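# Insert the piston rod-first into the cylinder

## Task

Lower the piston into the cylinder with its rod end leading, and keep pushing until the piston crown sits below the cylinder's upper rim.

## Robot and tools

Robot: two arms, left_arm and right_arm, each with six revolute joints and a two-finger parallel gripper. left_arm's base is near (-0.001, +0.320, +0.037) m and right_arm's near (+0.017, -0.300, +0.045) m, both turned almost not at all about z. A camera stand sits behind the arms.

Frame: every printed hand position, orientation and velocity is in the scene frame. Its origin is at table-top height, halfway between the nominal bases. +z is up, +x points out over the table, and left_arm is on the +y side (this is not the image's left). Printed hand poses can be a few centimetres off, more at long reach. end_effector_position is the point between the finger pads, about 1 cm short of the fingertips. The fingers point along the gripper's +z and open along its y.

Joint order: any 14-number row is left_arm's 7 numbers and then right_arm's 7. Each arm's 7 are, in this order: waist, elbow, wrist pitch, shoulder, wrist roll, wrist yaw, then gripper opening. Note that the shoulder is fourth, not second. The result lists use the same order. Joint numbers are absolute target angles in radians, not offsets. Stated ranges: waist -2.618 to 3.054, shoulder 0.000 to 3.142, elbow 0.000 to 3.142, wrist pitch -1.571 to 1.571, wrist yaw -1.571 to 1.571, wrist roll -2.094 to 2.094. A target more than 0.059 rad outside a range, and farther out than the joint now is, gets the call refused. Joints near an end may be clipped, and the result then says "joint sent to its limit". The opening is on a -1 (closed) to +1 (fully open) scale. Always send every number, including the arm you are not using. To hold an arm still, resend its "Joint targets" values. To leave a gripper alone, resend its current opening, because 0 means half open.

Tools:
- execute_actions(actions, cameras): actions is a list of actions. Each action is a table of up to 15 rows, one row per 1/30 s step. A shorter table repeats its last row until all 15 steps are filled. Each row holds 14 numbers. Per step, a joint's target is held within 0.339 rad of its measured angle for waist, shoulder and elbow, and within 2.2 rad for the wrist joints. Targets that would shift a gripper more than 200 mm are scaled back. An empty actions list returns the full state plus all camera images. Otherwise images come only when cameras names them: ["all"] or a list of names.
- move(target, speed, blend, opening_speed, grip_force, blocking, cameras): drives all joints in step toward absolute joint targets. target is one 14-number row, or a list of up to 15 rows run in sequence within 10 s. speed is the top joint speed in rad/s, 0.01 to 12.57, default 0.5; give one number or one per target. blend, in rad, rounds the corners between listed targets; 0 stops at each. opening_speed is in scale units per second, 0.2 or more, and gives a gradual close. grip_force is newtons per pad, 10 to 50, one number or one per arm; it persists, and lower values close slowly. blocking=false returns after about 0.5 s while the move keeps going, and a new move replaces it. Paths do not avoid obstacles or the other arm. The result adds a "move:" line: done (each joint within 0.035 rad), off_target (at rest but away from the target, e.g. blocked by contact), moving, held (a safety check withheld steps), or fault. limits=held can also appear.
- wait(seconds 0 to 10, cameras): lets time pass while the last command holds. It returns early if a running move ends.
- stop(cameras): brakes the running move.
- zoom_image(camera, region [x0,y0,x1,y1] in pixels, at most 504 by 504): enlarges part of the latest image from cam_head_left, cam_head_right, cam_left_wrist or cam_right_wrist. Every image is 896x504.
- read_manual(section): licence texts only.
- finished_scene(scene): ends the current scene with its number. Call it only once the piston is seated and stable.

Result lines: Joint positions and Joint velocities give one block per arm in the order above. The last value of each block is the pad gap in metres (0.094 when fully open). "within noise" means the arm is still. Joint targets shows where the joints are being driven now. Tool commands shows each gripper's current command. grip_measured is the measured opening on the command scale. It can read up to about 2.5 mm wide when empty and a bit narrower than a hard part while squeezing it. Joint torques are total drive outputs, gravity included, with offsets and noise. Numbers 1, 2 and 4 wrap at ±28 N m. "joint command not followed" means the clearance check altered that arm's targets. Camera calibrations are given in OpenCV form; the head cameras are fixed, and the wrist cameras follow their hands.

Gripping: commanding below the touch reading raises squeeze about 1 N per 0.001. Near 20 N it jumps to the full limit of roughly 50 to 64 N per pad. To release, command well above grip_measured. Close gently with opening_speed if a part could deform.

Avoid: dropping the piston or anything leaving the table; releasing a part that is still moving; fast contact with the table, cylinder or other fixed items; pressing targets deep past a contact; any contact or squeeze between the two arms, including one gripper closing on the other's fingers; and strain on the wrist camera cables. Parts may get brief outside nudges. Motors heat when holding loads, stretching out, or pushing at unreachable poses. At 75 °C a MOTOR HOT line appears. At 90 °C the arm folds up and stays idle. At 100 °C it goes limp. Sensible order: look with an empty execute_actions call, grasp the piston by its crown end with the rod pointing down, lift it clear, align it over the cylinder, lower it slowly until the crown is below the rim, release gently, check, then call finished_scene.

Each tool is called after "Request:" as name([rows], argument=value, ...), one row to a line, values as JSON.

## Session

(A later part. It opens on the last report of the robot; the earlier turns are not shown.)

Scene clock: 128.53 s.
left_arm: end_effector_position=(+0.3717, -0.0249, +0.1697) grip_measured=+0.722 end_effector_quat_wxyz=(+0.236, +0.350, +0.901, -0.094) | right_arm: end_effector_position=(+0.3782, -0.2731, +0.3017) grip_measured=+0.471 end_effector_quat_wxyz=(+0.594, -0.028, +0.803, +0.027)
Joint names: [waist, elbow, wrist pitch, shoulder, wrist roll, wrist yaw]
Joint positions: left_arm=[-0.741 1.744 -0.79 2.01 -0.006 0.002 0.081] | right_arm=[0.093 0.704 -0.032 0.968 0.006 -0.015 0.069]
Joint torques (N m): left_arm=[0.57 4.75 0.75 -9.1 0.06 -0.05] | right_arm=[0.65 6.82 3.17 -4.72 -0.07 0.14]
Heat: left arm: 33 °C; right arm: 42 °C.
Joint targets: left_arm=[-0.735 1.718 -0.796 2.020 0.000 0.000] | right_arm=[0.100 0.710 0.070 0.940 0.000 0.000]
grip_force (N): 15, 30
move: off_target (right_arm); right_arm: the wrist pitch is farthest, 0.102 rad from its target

Request:
move([
  [-0.735, 1.740, -0.790, 2.015, 0, 0, 1.0, 0.10, 0.710, 0.07, 0.940, 0, 0, 0.3],
  [-0.735, 1.850, -1.020, 1.860, 0, 0, 1.0, 0.10, 0.710, 0.07, 0.940, 0, 0, 0.3],
  [-0.3, 1.0, -0.5, 1.4, 0, 0, 1.0, 0.10, 0.710, 0.07, 0.940, 0, 0, 0.3],
  [-0.123, 0.38, 1.45, 1.475, -0.289, 0.98, 1.0, 0.692, 1.069, 0.091, 1.335, 0, 0, 0.3],
], speed=[0.4, 0.4, 1.0, 1.0], blend=[0, 0.03, 0.1, 0], opening_speed=0.6, cameras=["all"])

Scene clock: 142.63 s.
left_arm: end_effector_position=(+0.2989, +0.1294, +0.2901) grip_measured=+0.998 end_effector_quat_wxyz=(+0.654, +0.345, +0.534, -0.411) | right_arm: end_effector_position=(+0.3681, -0.0229, +0.3104) grip_measured=+0.471 end_effector_quat_wxyz=(+0.541, -0.267, +0.774, +0.192)
Joint names: [waist, elbow, wrist pitch, shoulder, wrist roll, wrist yaw]
Joint positions: left_arm=[-0.13 0.389 1.421 1.462 -0.278 0.97 0.094] | right_arm=[0.691 1.005 -0.007 1.344 0.005 -0.009 0.069]
Joint torques (N m): left_arm=[0.62 4.52 1.26 -2.62 -0.11 -0.1] | right_arm=[0.23 11.41 3.07 -6.31 -0.04 0.1]
Heat: left arm: 34 °C; right arm: 43 °C.
Joint targets: left_arm=[-0.123 0.380 1.450 1.475 -0.289 0.980] | right_arm=[0.692 1.069 0.091 1.335 0.000 0.000]
grip_force (N): 15, 30
move: off_target (right_arm); right_arm: the wrist pitch is farthest, 0.098 rad from its target
camera_calibration:
cam_left_wrist: T_world_to_cam=[[-0.881455, -0.468016, -0.0632268, 0.343774], [-0.164698, 0.430105, -0.887629, 0.257068], [0.442619, -0.771991, -0.456199, 0.220943], [0, 0, 0, 1]] pos_world=[0.247567, 0.220892, 0.350711]
cam_right_wrist: T_world_to_cam=[[0.63469, -0.770723, -0.0561673, -0.234079], [-0.676785, -0.519305, -0.521808, 0.40697], [0.373002, 0.3692, -0.851212, 0.259157], [0, 0, 0, 1]] pos_world=[0.327332, -0.064749, 0.41981]

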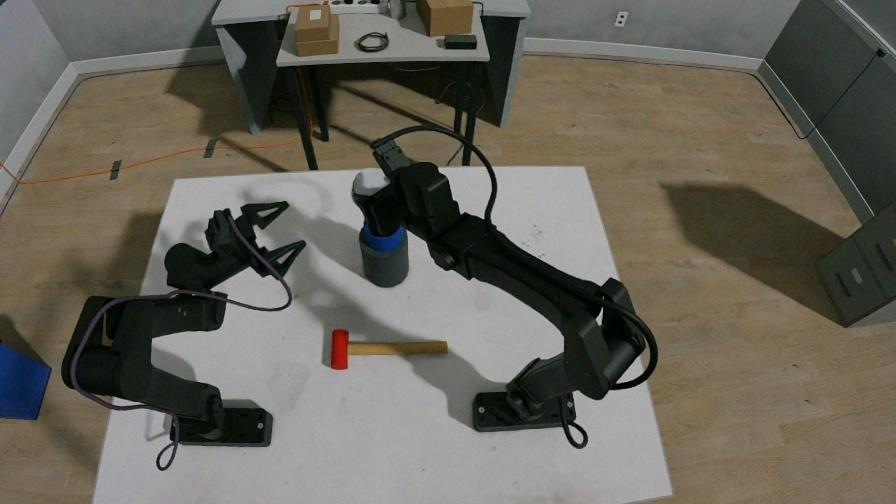

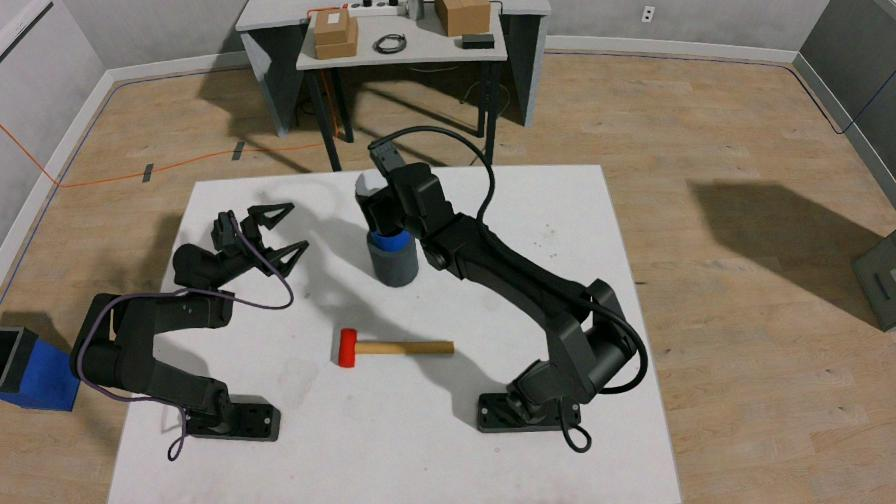

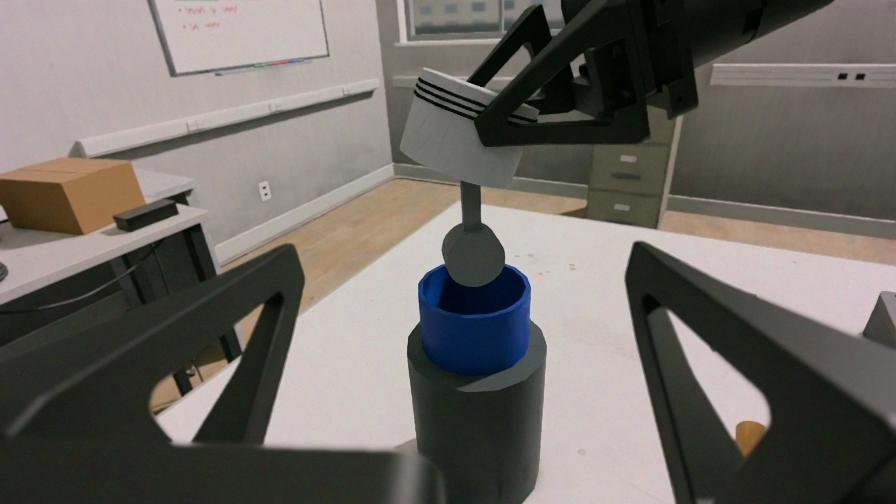

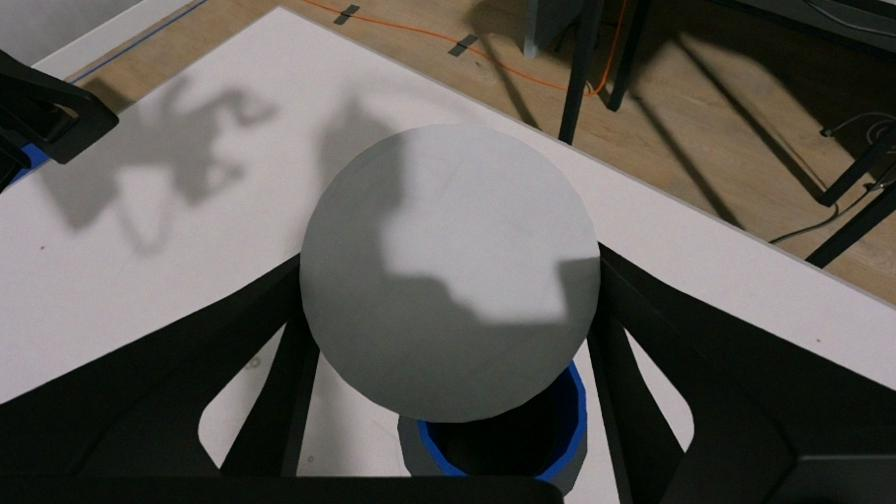

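Request:
zoom_image(camera="cam_left_wrist", region=[340, 40, 620, 400])

Request:
zoom_image(camera="cam_right_wrist", region=[280, 110, 640, 504])

Scaled by 1.400 from the camera's 896x504 image, which has a finer 1280x720 frame.

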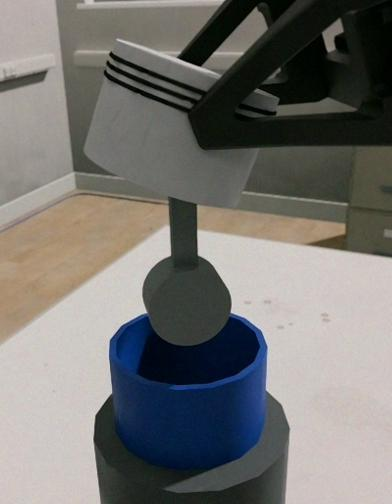

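Scaled by 1.279 from the camera's 896x504 image, which has a finer 1280x720 frame.

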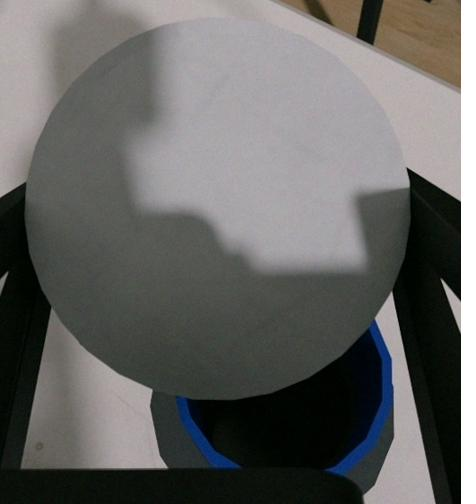

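Request:
zoom_image(camera="cam_left_wrist", region=[390, 50, 560, 200])

Scaled by 2.965 from the camera's 896x504 image, which has a finer 1280x720 frame.

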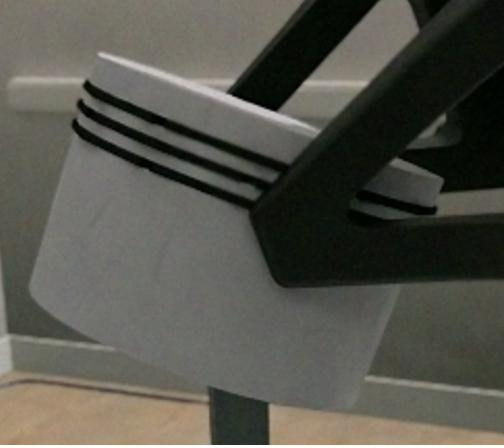

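Request:
move(target=[-0.123, 0.38, 1.45, 1.475, -0.289, 0.98, 1.0, 0.659, 1.722, -0.755, 1.610, 0, 0, 0.3], speed=0.6, grip_force=[15, 45], cameras=["all"])

Request:
zoom_image(camera="cam_left_wrist", region=[340, 20, 620, 380])

Request:
zoom_image(camera="cam_right_wrist", region=[250, 100, 650, 504])

Scene clock: 157.17 s.
left_arm: end_effector_position=(+0.2988, +0.1294, +0.2901) grip_measured=+0.998 end_effector_quat_wxyz=(+0.654, +0.345, +0.534, -0.411) | right_arm: end_effector_position=(+0.3799, -0.0282, +0.3255) grip_measured=+0.462 end_effector_quat_wxyz=(+0.370, -0.288, +0.874, +0.127)
Joint names: [waist, elbow, wrist pitch, shoulder, wrist roll, wrist yaw]
Joint positions: left_arm=[-0.13 0.389 1.421 1.462 -0.278 0.971 0.094] | right_arm=[0.665 1.665 -0.817 1.615 0.004 -0.009 0.069]
Joint torques (N m): left_arm=[0.62 4.52 1.26 -2.62 -0.11 -0.1] | right_arm=[-0.54 10.44 2.3 -7.8 -0.01 0.1]
Heat: left arm: 35 °C; right arm: 44 °C.
Joint targets: left_arm=[-0.123 0.380 1.450 1.475 -0.289 0.980] | right_arm=[0.659 1.722 -0.755 1.610 0.000 0.000]
grip_force (N): 15, 45
move: off_target (right_arm); right_arm: the wrist pitch is farthest, 0.062 rad from its target
camera_calibration:
cam_left_wrist: T_world_to_cam=[[-0.881632, -0.467676, -0.0632807, 0.343761], [-0.164544, 0.430284, -0.88757, 0.25697], [0.442324, -0.772098, -0.456305, 0.221077], [0, 0, 0, 1]] pos_world=[0.247566, 0.220892, 0.35071]
cam_right_wrist: T_world_to_cam=[[0.595377, -0.801097, -0.0613997, -0.228993], [-0.800616, -0.585136, -0.128957, 0.337475], [0.0673796, 0.125935, -0.989748, 0.423921], [0, 0, 0, 1]] pos_world=[0.377961, -0.0393641, 0.449034]

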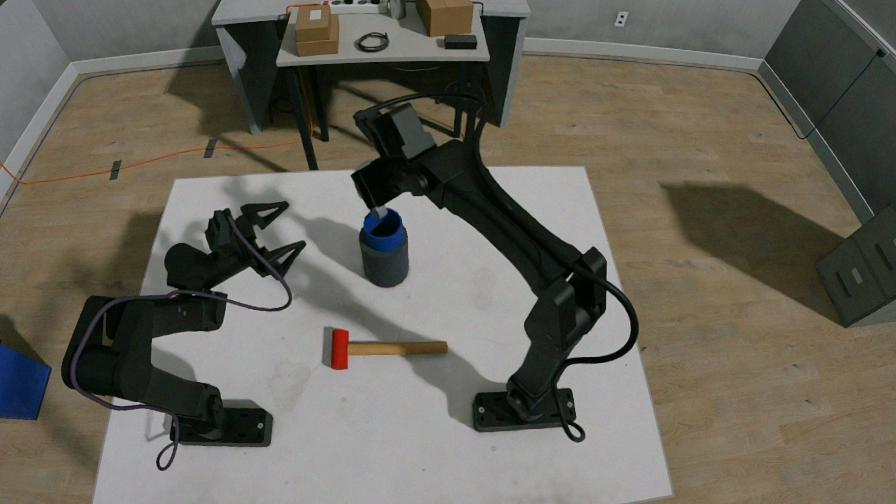

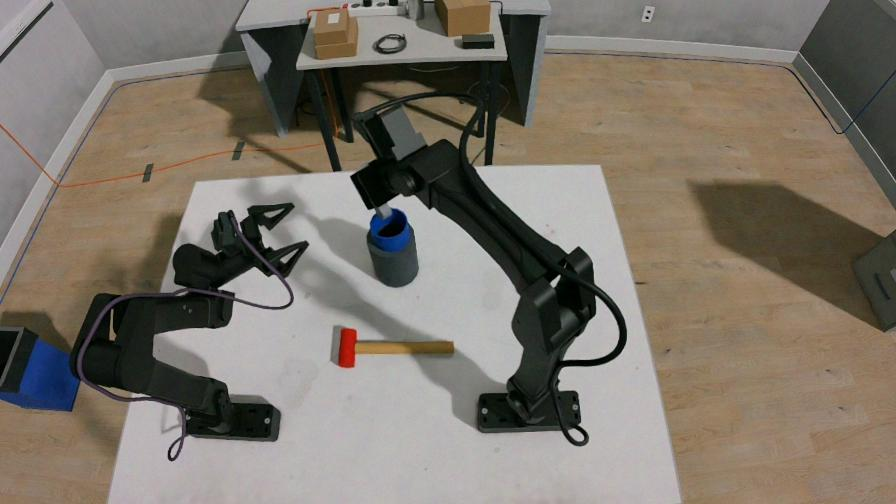

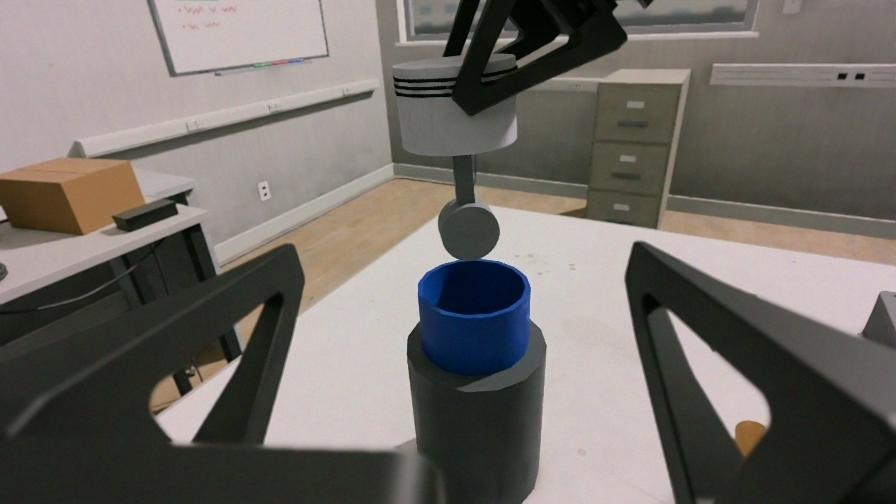

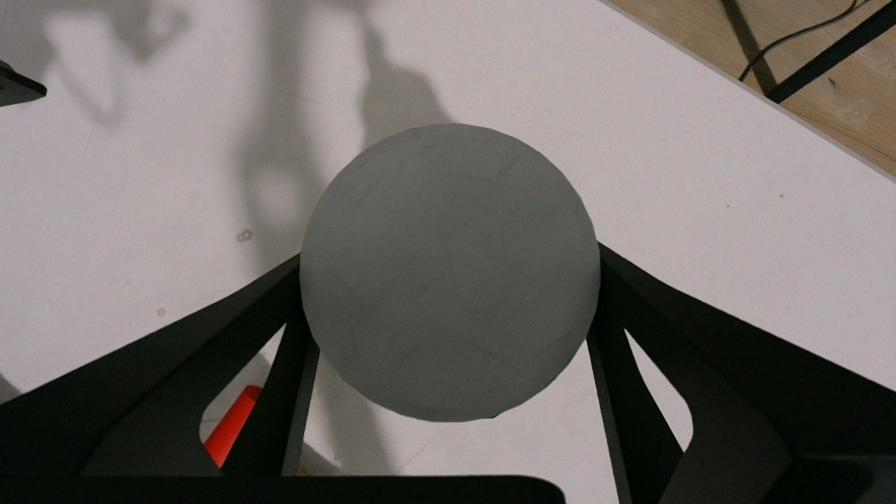

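Scaled by 1.400 from the camera's 896x504 image, which has a finer 1280x720 frame.

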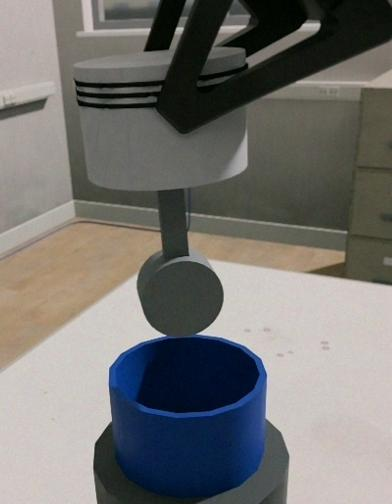

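Scaled by 1.248 from the camera's 896x504 image, which has a finer 1280x720 frame.

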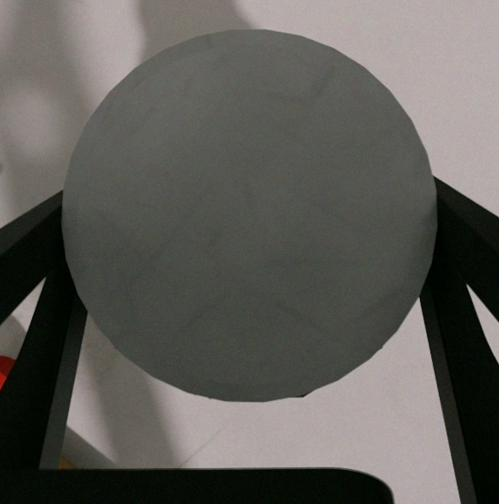

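Request:
zoom_image(camera="cam_left_wrist", region=[380, 40, 540, 170])

Request:
zoom_image(camera="cam_left_wrist", region=[390, 180, 570, 330])

Request:
zoom_image(camera="cam_head_left", region=[330, 130, 450, 300])

Scaled by 3.150 from the camera's 896x504 image, which has a finer 1280x720 frame.

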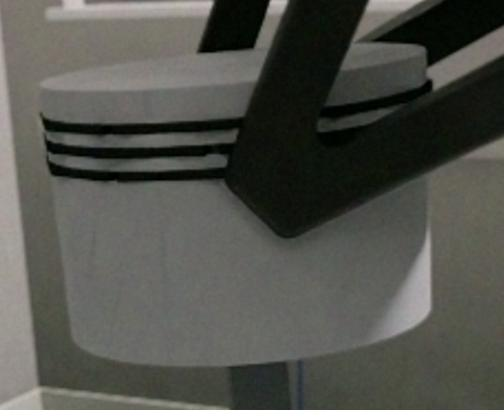

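Scaled by 2.800 from the camera's 896x504 image, which has a finer 1280x720 frame.

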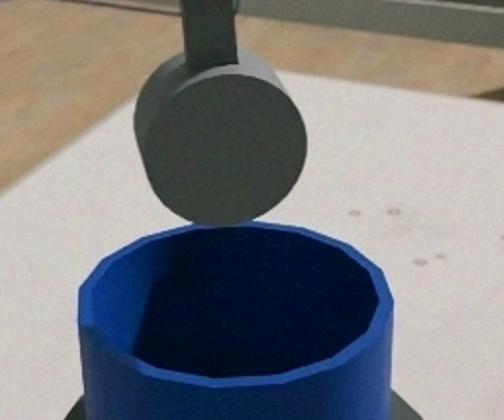

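Scaled by 2.965 from the camera's 896x504 image, which has a finer 1280x720 frame.

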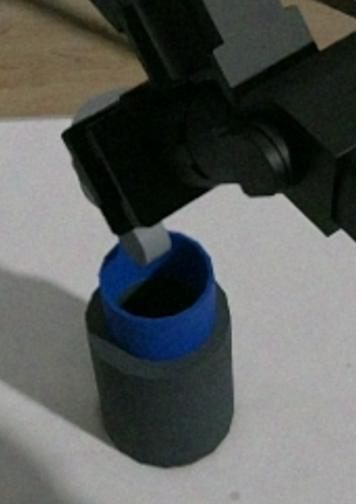

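Request:
zoom_image(camera="cam_head_left", region=[350, 170, 420, 250])

Request:
zoom_image(camera="cam_head_right", region=[350, 170, 420, 250])

Scaled by 6.300 from the camera's 896x504 image, which has a finer 1280x720 frame.

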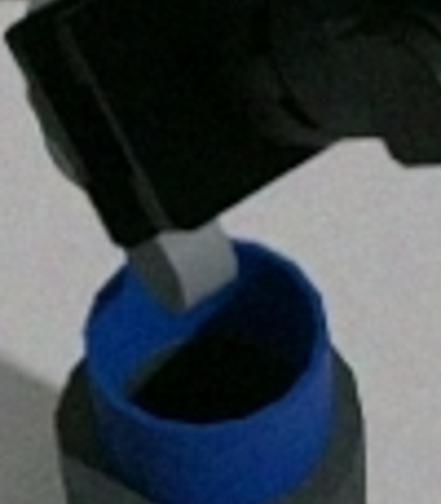

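Scaled by 6.300 from the camera's 896x504 image, which has a finer 1280x720 frame.

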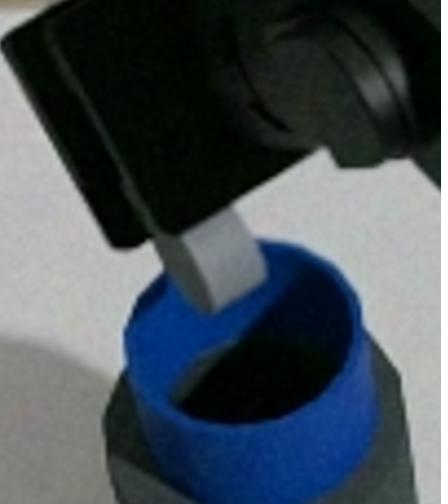

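Request:
move([
  [-0.123, 0.38, 1.45, 1.475, -0.289, 0.98, 1.0, 0.675, 1.665, -0.755, 1.560, 0, 0, 0.3],
  [-0.123, 0.38, 1.45, 1.475, -0.289, 0.98, 1.0, 0.675, 1.467, -0.553, 1.532, 0, 0, 0.3],
  [-0.123, 0.38, 1.45, 1.475, -0.289, 0.98, 1.0, 0.675, 1.301, -0.396, 1.525, 0, 0, 0.3],
], speed=[0.2, 0.3, 0.3], blend=[0.01, 0.05, 0], cameras=["cam_left_wrist", "cam_right_wrist", "cam_head_left", "cam_head_right"])

Request:
zoom_image(camera="cam_left_wrist", region=[370, 110, 590, 350])

Scene clock: 167.10 s.
left_arm: end_effector_position=(+0.2988, +0.1294, +0.2901) grip_measured=+0.998 end_effector_quat_wxyz=(+0.654, +0.345, +0.534, -0.411) | right_arm: end_effector_position=(+0.3809, -0.0257, +0.2437) grip_measured=+0.462 end_effector_quat_wxyz=(+0.373, -0.289, +0.872, +0.129)
Joint names: [waist, elbow, wrist pitch, shoulder, wrist roll, wrist yaw]
Joint positions: left_arm=[-0.13 0.389 1.421 1.462 -0.278 0.971 0.094] | right_arm=[0.668 1.295 -0.476 1.579 0.004 -0.009 0.069]
Joint torques (N m): left_arm=[0.62 4.51 1.26 -2.63 -0.11 -0.1] | right_arm=[0.73 6.56 2.51 -12.56 -0.02 0.11]
Heat: left arm: 35 °C; right arm: 43 °C.
Joint targets: left_arm=[-0.123 0.380 1.450 1.475 -0.289 0.980] | right_arm=[0.675 1.301 -0.396 1.525 0.000 0.000]
grip_force (N): 15, 45
move: off_target (right_arm); right_arm: the wrist pitch is farthest, 0.080 rad from its target
camera_calibration:
cam_left_wrist: T_world_to_cam=[[-0.881632, -0.467676, -0.0632807, 0.343761], [-0.164544, 0.430284, -0.88757, 0.25697], [0.442324, -0.772098, -0.456305, 0.221077], [0, 0, 0, 1]] pos_world=[0.247566, 0.220892, 0.35071]
cam_right_wrist: T_world_to_cam=[[0.598151, -0.79903, -0.0613744, -0.233666], [-0.7981, -0.587025, -0.135788, 0.329717], [0.0724702, 0.130204, -0.988835, 0.340404], [0, 0, 0, 1]] pos_world=[0.378246, -0.0374758, 0.367034]

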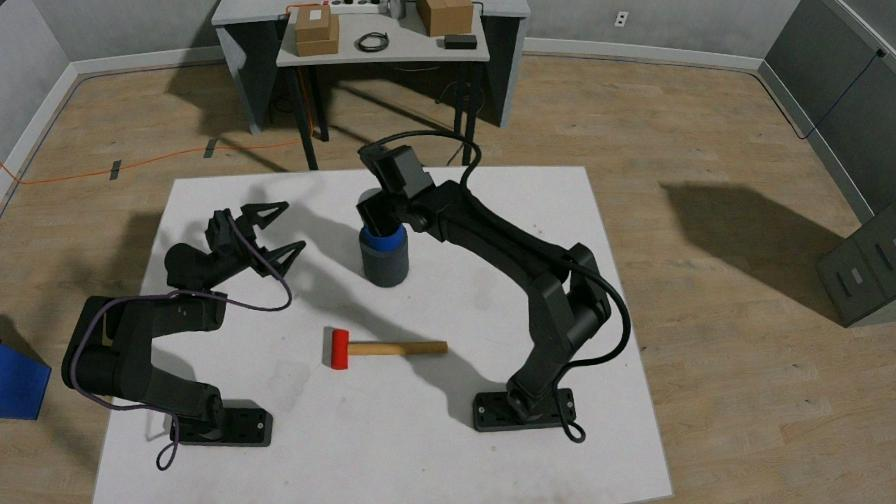

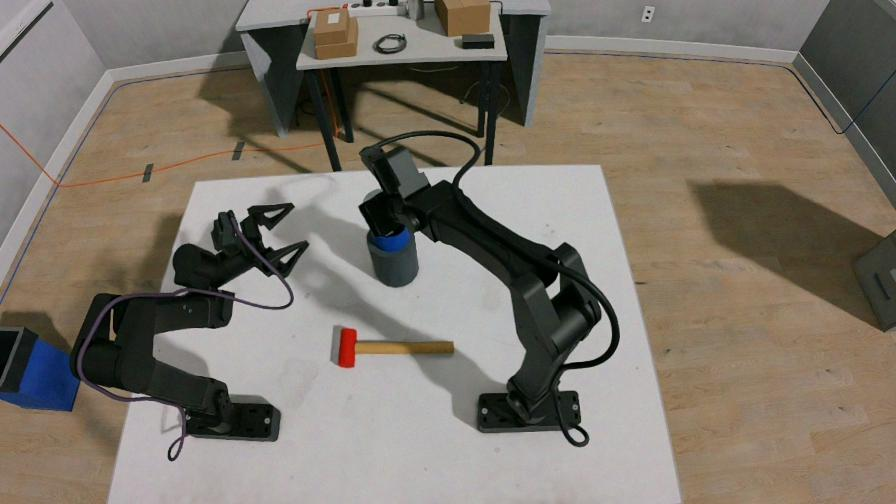

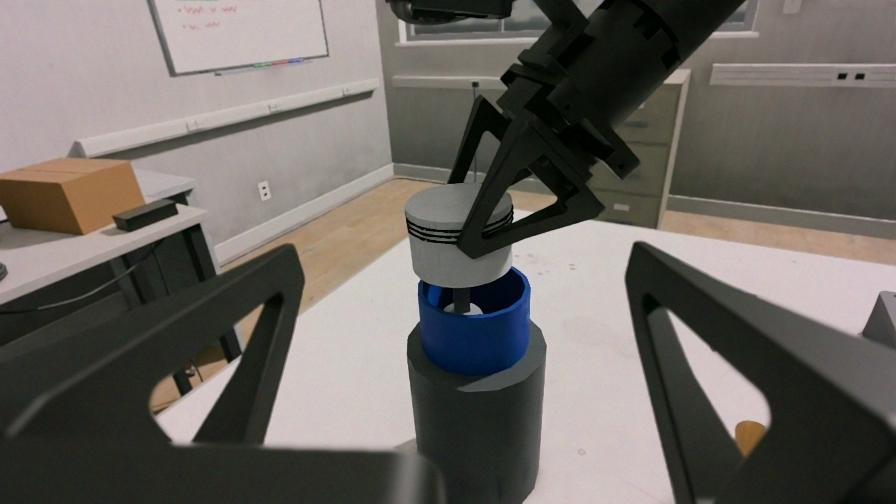

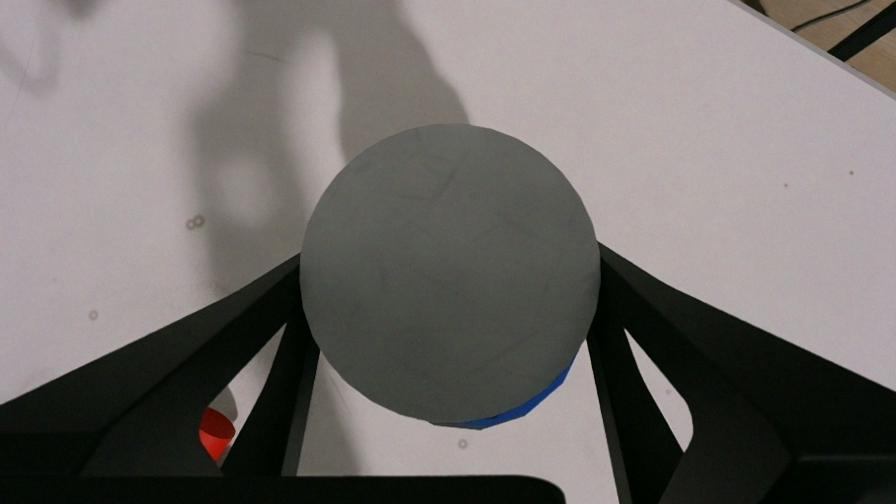

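Scaled by 2.100 from the camera's 896x504 image, which has a finer 1280x720 frame.

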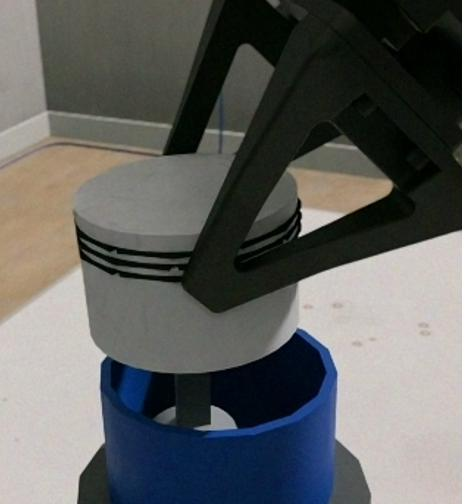

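Request:
zoom_image(camera="cam_right_wrist", region=[400, 330, 620, 450])

Request:
zoom_image(camera="cam_head_left", region=[340, 180, 420, 260])

Request:
zoom_image(camera="cam_head_right", region=[345, 180, 425, 260])

Scaled by 2.291 from the camera's 896x504 image, which has a finer 1280x720 frame.

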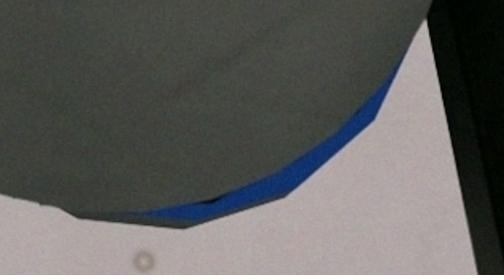

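Scaled by 6.300 from the camera's 896x504 image, which has a finer 1280x720 frame.

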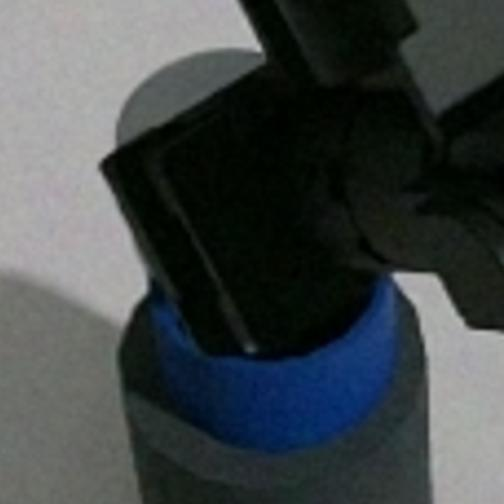

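Scaled by 6.300 from the camera's 896x504 image, which has a finer 1280x720 frame.

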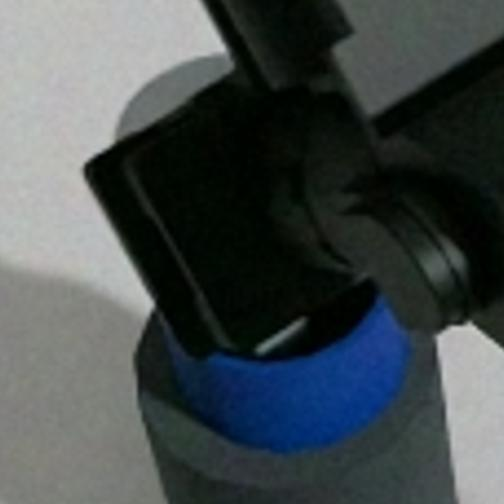

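Request:
move(target=[-0.123, 0.38, 1.45, 1.475, -0.289, 0.98, 1.0, 0.664, 1.247, -0.370, 1.483, 0, 0, 0.3], speed=0.15, cameras=["cam_left_wrist", "cam_right_wrist"])

Request:
zoom_image(camera="cam_left_wrist", region=[390, 170, 570, 350])

Request:
zoom_image(camera="cam_right_wrist", region=[280, 100, 640, 450])

Scene clock: 175.93 s.
left_arm: end_effector_position=(+0.2988, +0.1294, +0.2901) grip_measured=+0.998 end_effector_quat_wxyz=(+0.654, +0.345, +0.534, -0.411) | right_arm: end_effector_position=(+0.3740, -0.0308, +0.2448) grip_measured=+0.462 end_effector_quat_wxyz=(+0.380, -0.288, +0.869, +0.131)
Joint names: [waist, elbow, wrist pitch, shoulder, wrist roll, wrist yaw]
Joint positions: left_arm=[-0.13 0.389 1.421 1.462 -0.278 0.971 0.094] | right_arm=[0.668 1.245 -0.451 1.536 0.004 -0.009 0.069]
Joint torques (N m): left_arm=[0.61 4.52 1.26 -2.63 -0.11 -0.1] | right_arm=[-0.43 6.35 2.57 -11.97 -0.04 0.09]
Heat: left arm: 36 °C; right arm: 42 °C.
Joint targets: left_arm=[-0.123 0.380 1.450 1.475 -0.289 0.980] | right_arm=[0.664 1.247 -0.370 1.483 0.000 0.000]
grip_force (N): 15, 45
move: off_target (right_arm); right_arm: the wrist pitch is farthest, 0.081 rad from its target
camera_calibration:
cam_left_wrist: T_world_to_cam=[[-0.881632, -0.467676, -0.0632807, 0.343761], [-0.164544, 0.430284, -0.88757, 0.25697], [0.442324, -0.772098, -0.456305, 0.221077], [0, 0, 0, 1]] pos_world=[0.247566, 0.220892, 0.35071]
cam_right_wrist: T_world_to_cam=[[0.598996, -0.798396, -0.0613817, -0.233896], [-0.796112, -0.585533, -0.152829, 0.324991], [0.0860771, 0.140411, -0.986345, 0.337328], [0, 0, 0, 1]] pos_world=[0.369796, -0.0438134, 0.368033]
Images, in order (width x height): cam_left_wrist 896x504, cam_right_wrist 896x504.

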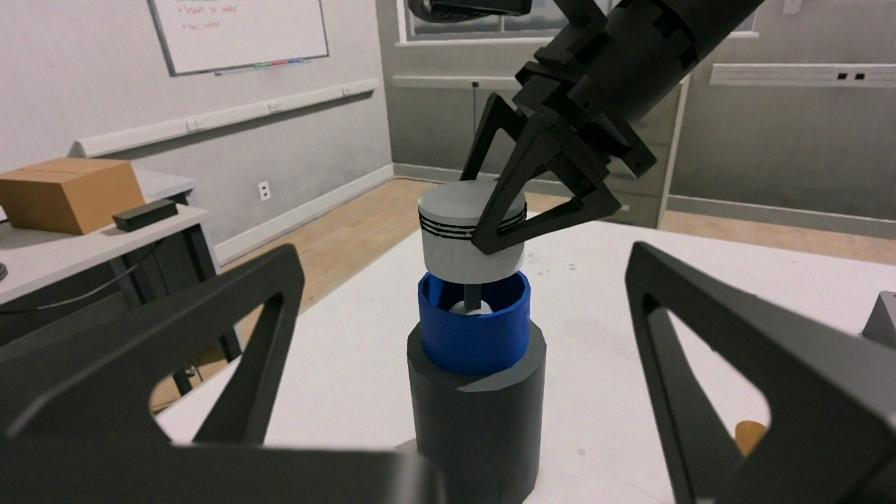

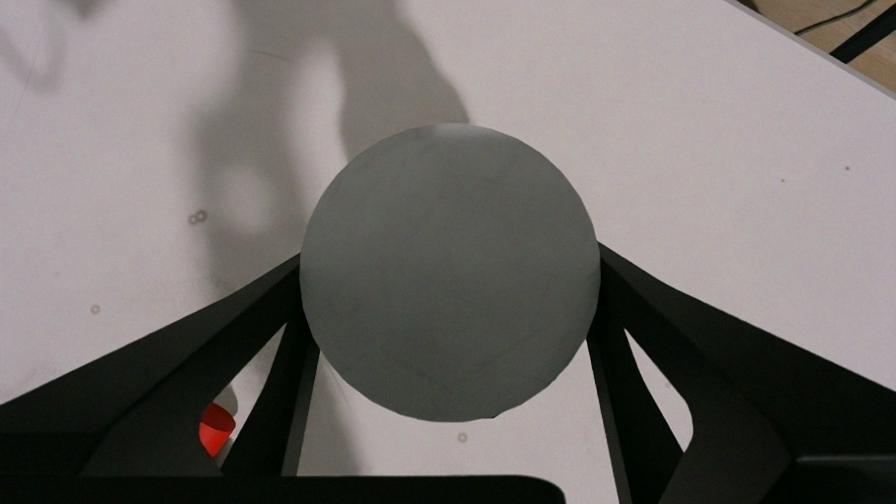

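Scaled by 2.800 from the camera's 896x504 image, which has a finer 1280x720 frame.

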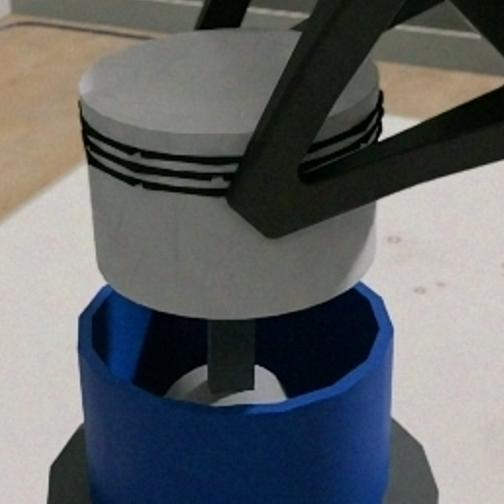

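Scaled by 1.400 from the camera's 896x504 image, which has a finer 1280x720 frame.

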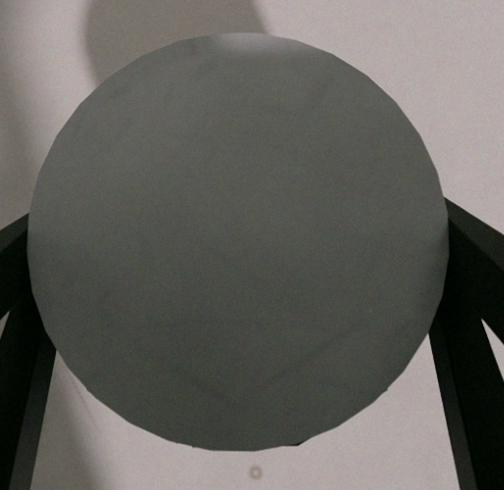

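Request:
move(target=[-0.123, 0.38, 1.45, 1.475, -0.289, 0.98, 1.0, 0.652, 1.247, -0.370, 1.483, 0, 0, 0.3], speed=0.15, cameras=["all"])

Request:
zoom_image(camera="cam_left_wrist", region=[390, 170, 570, 350])

Request:
zoom_image(camera="cam_head_left", region=[340, 180, 420, 260])

Request:
zoom_image(camera="cam_head_right", region=[345, 180, 425, 260])

Scene clock: 179.47 s.
left_arm: end_effector_position=(+0.2988, +0.1294, +0.2901) grip_measured=+0.998 end_effector_quat_wxyz=(+0.654, +0.345, +0.534, -0.411) | right_arm: end_effector_position=(+0.3767, -0.0344, +0.2448) grip_measured=+0.462 end_effector_quat_wxyz=(+0.381, -0.284, +0.870, +0.130)
Joint names: [waist, elbow, wrist pitch, shoulder, wrist roll, wrist yaw]
Joint positions: left_arm=[-0.13 0.389 1.421 1.462 -0.278 0.971 0.094] | right_arm=[0.658 1.245 -0.451 1.536 0.004 -0.009 0.069]
Joint torques (N m): left_arm=[0.62 4.51 1.26 -2.63 -0.11 -0.1] | right_arm=[-0.57 6.38 2.59 -12.11 -0.03 0.11]
Heat: left arm: 36 °C; right arm: 42 °C.
Joint targets: left_arm=[-0.123 0.380 1.450 1.475 -0.289 0.980] | right_arm=[0.652 1.247 -0.370 1.483 0.000 0.000]
grip_force (N): 15, 45
move: off_target (right_arm); right_arm: the wrist pitch is farthest, 0.081 rad from its target
camera_calibration:
cam_left_wrist: T_world_to_cam=[[-0.881632, -0.467676, -0.0632807, 0.343761], [-0.164544, 0.430284, -0.88757, 0.25697], [0.442324, -0.772098, -0.456305, 0.221077], [0, 0, 0, 1]] pos_world=[0.247566, 0.220892, 0.35071]
cam_right_wrist: T_world_to_cam=[[0.591006, -0.804328, -0.0613836, -0.235492], [-0.801918, -0.577578, -0.152744, 0.327421], [0.0874028, 0.139497, -0.986358, 0.337075], [0, 0, 0, 1]] pos_world=[0.372281, -0.047323, 0.368033]

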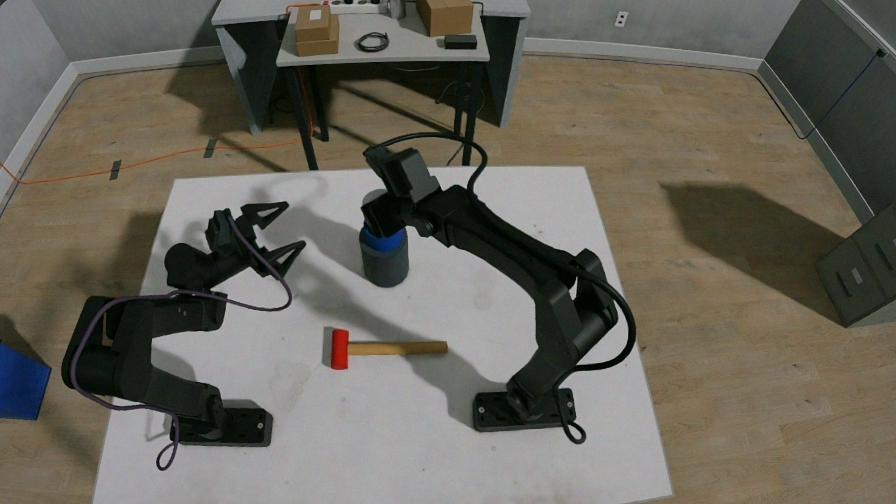

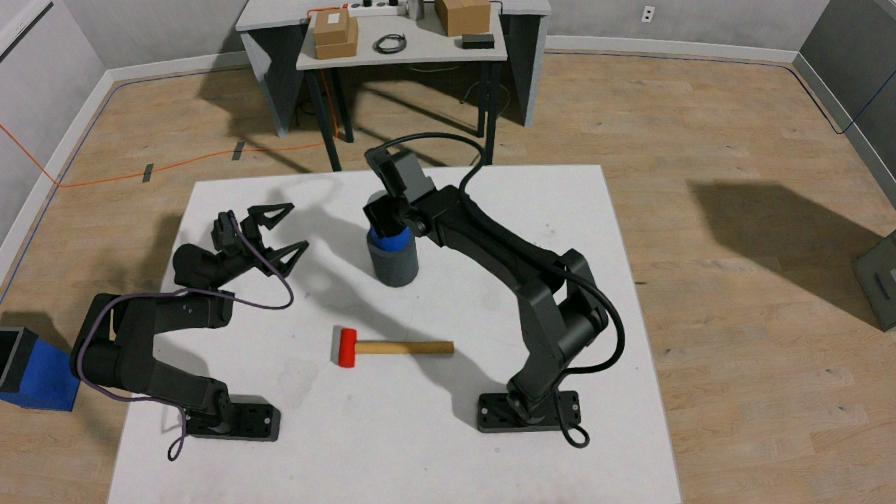

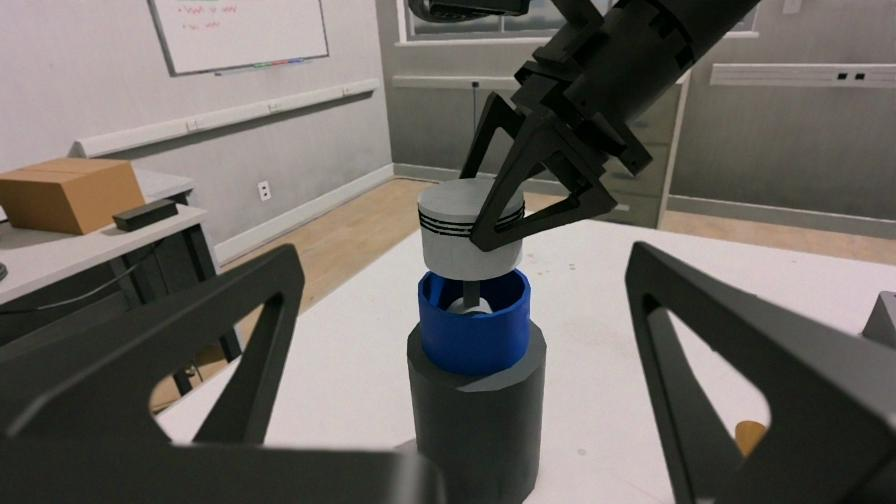

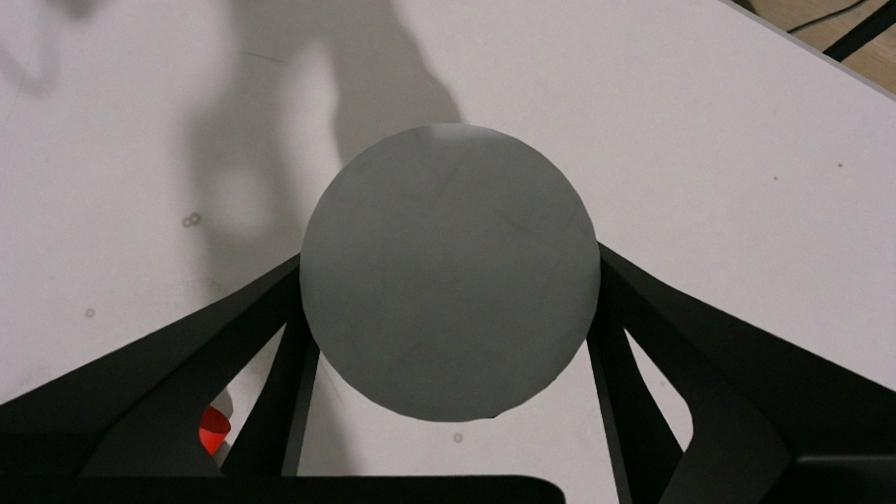

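Scaled by 2.800 from the camera's 896x504 image, which has a finer 1280x720 frame.

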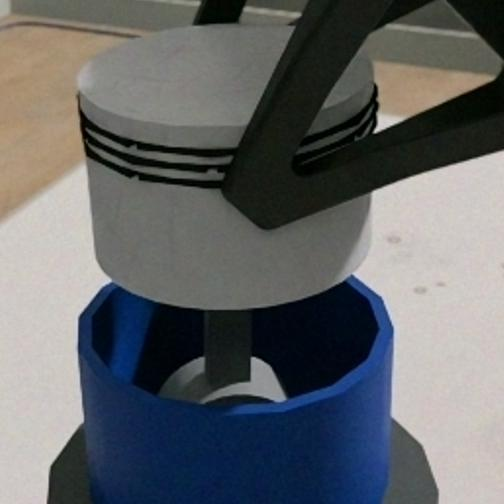

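Scaled by 6.300 from the camera's 896x504 image, which has a finer 1280x720 frame.

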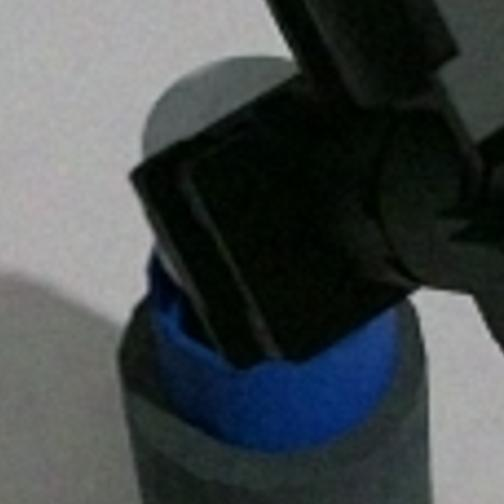

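Scaled by 6.300 from the camera's 896x504 image, which has a finer 1280x720 frame.

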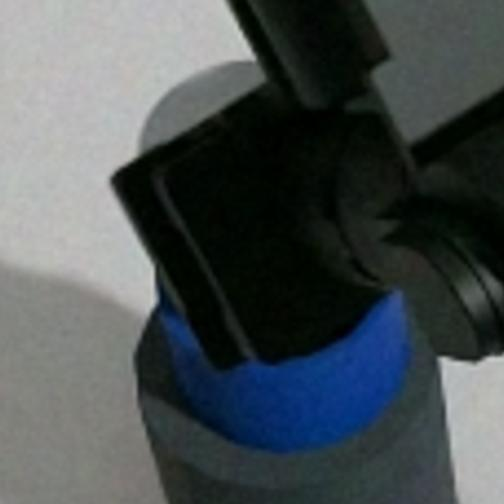

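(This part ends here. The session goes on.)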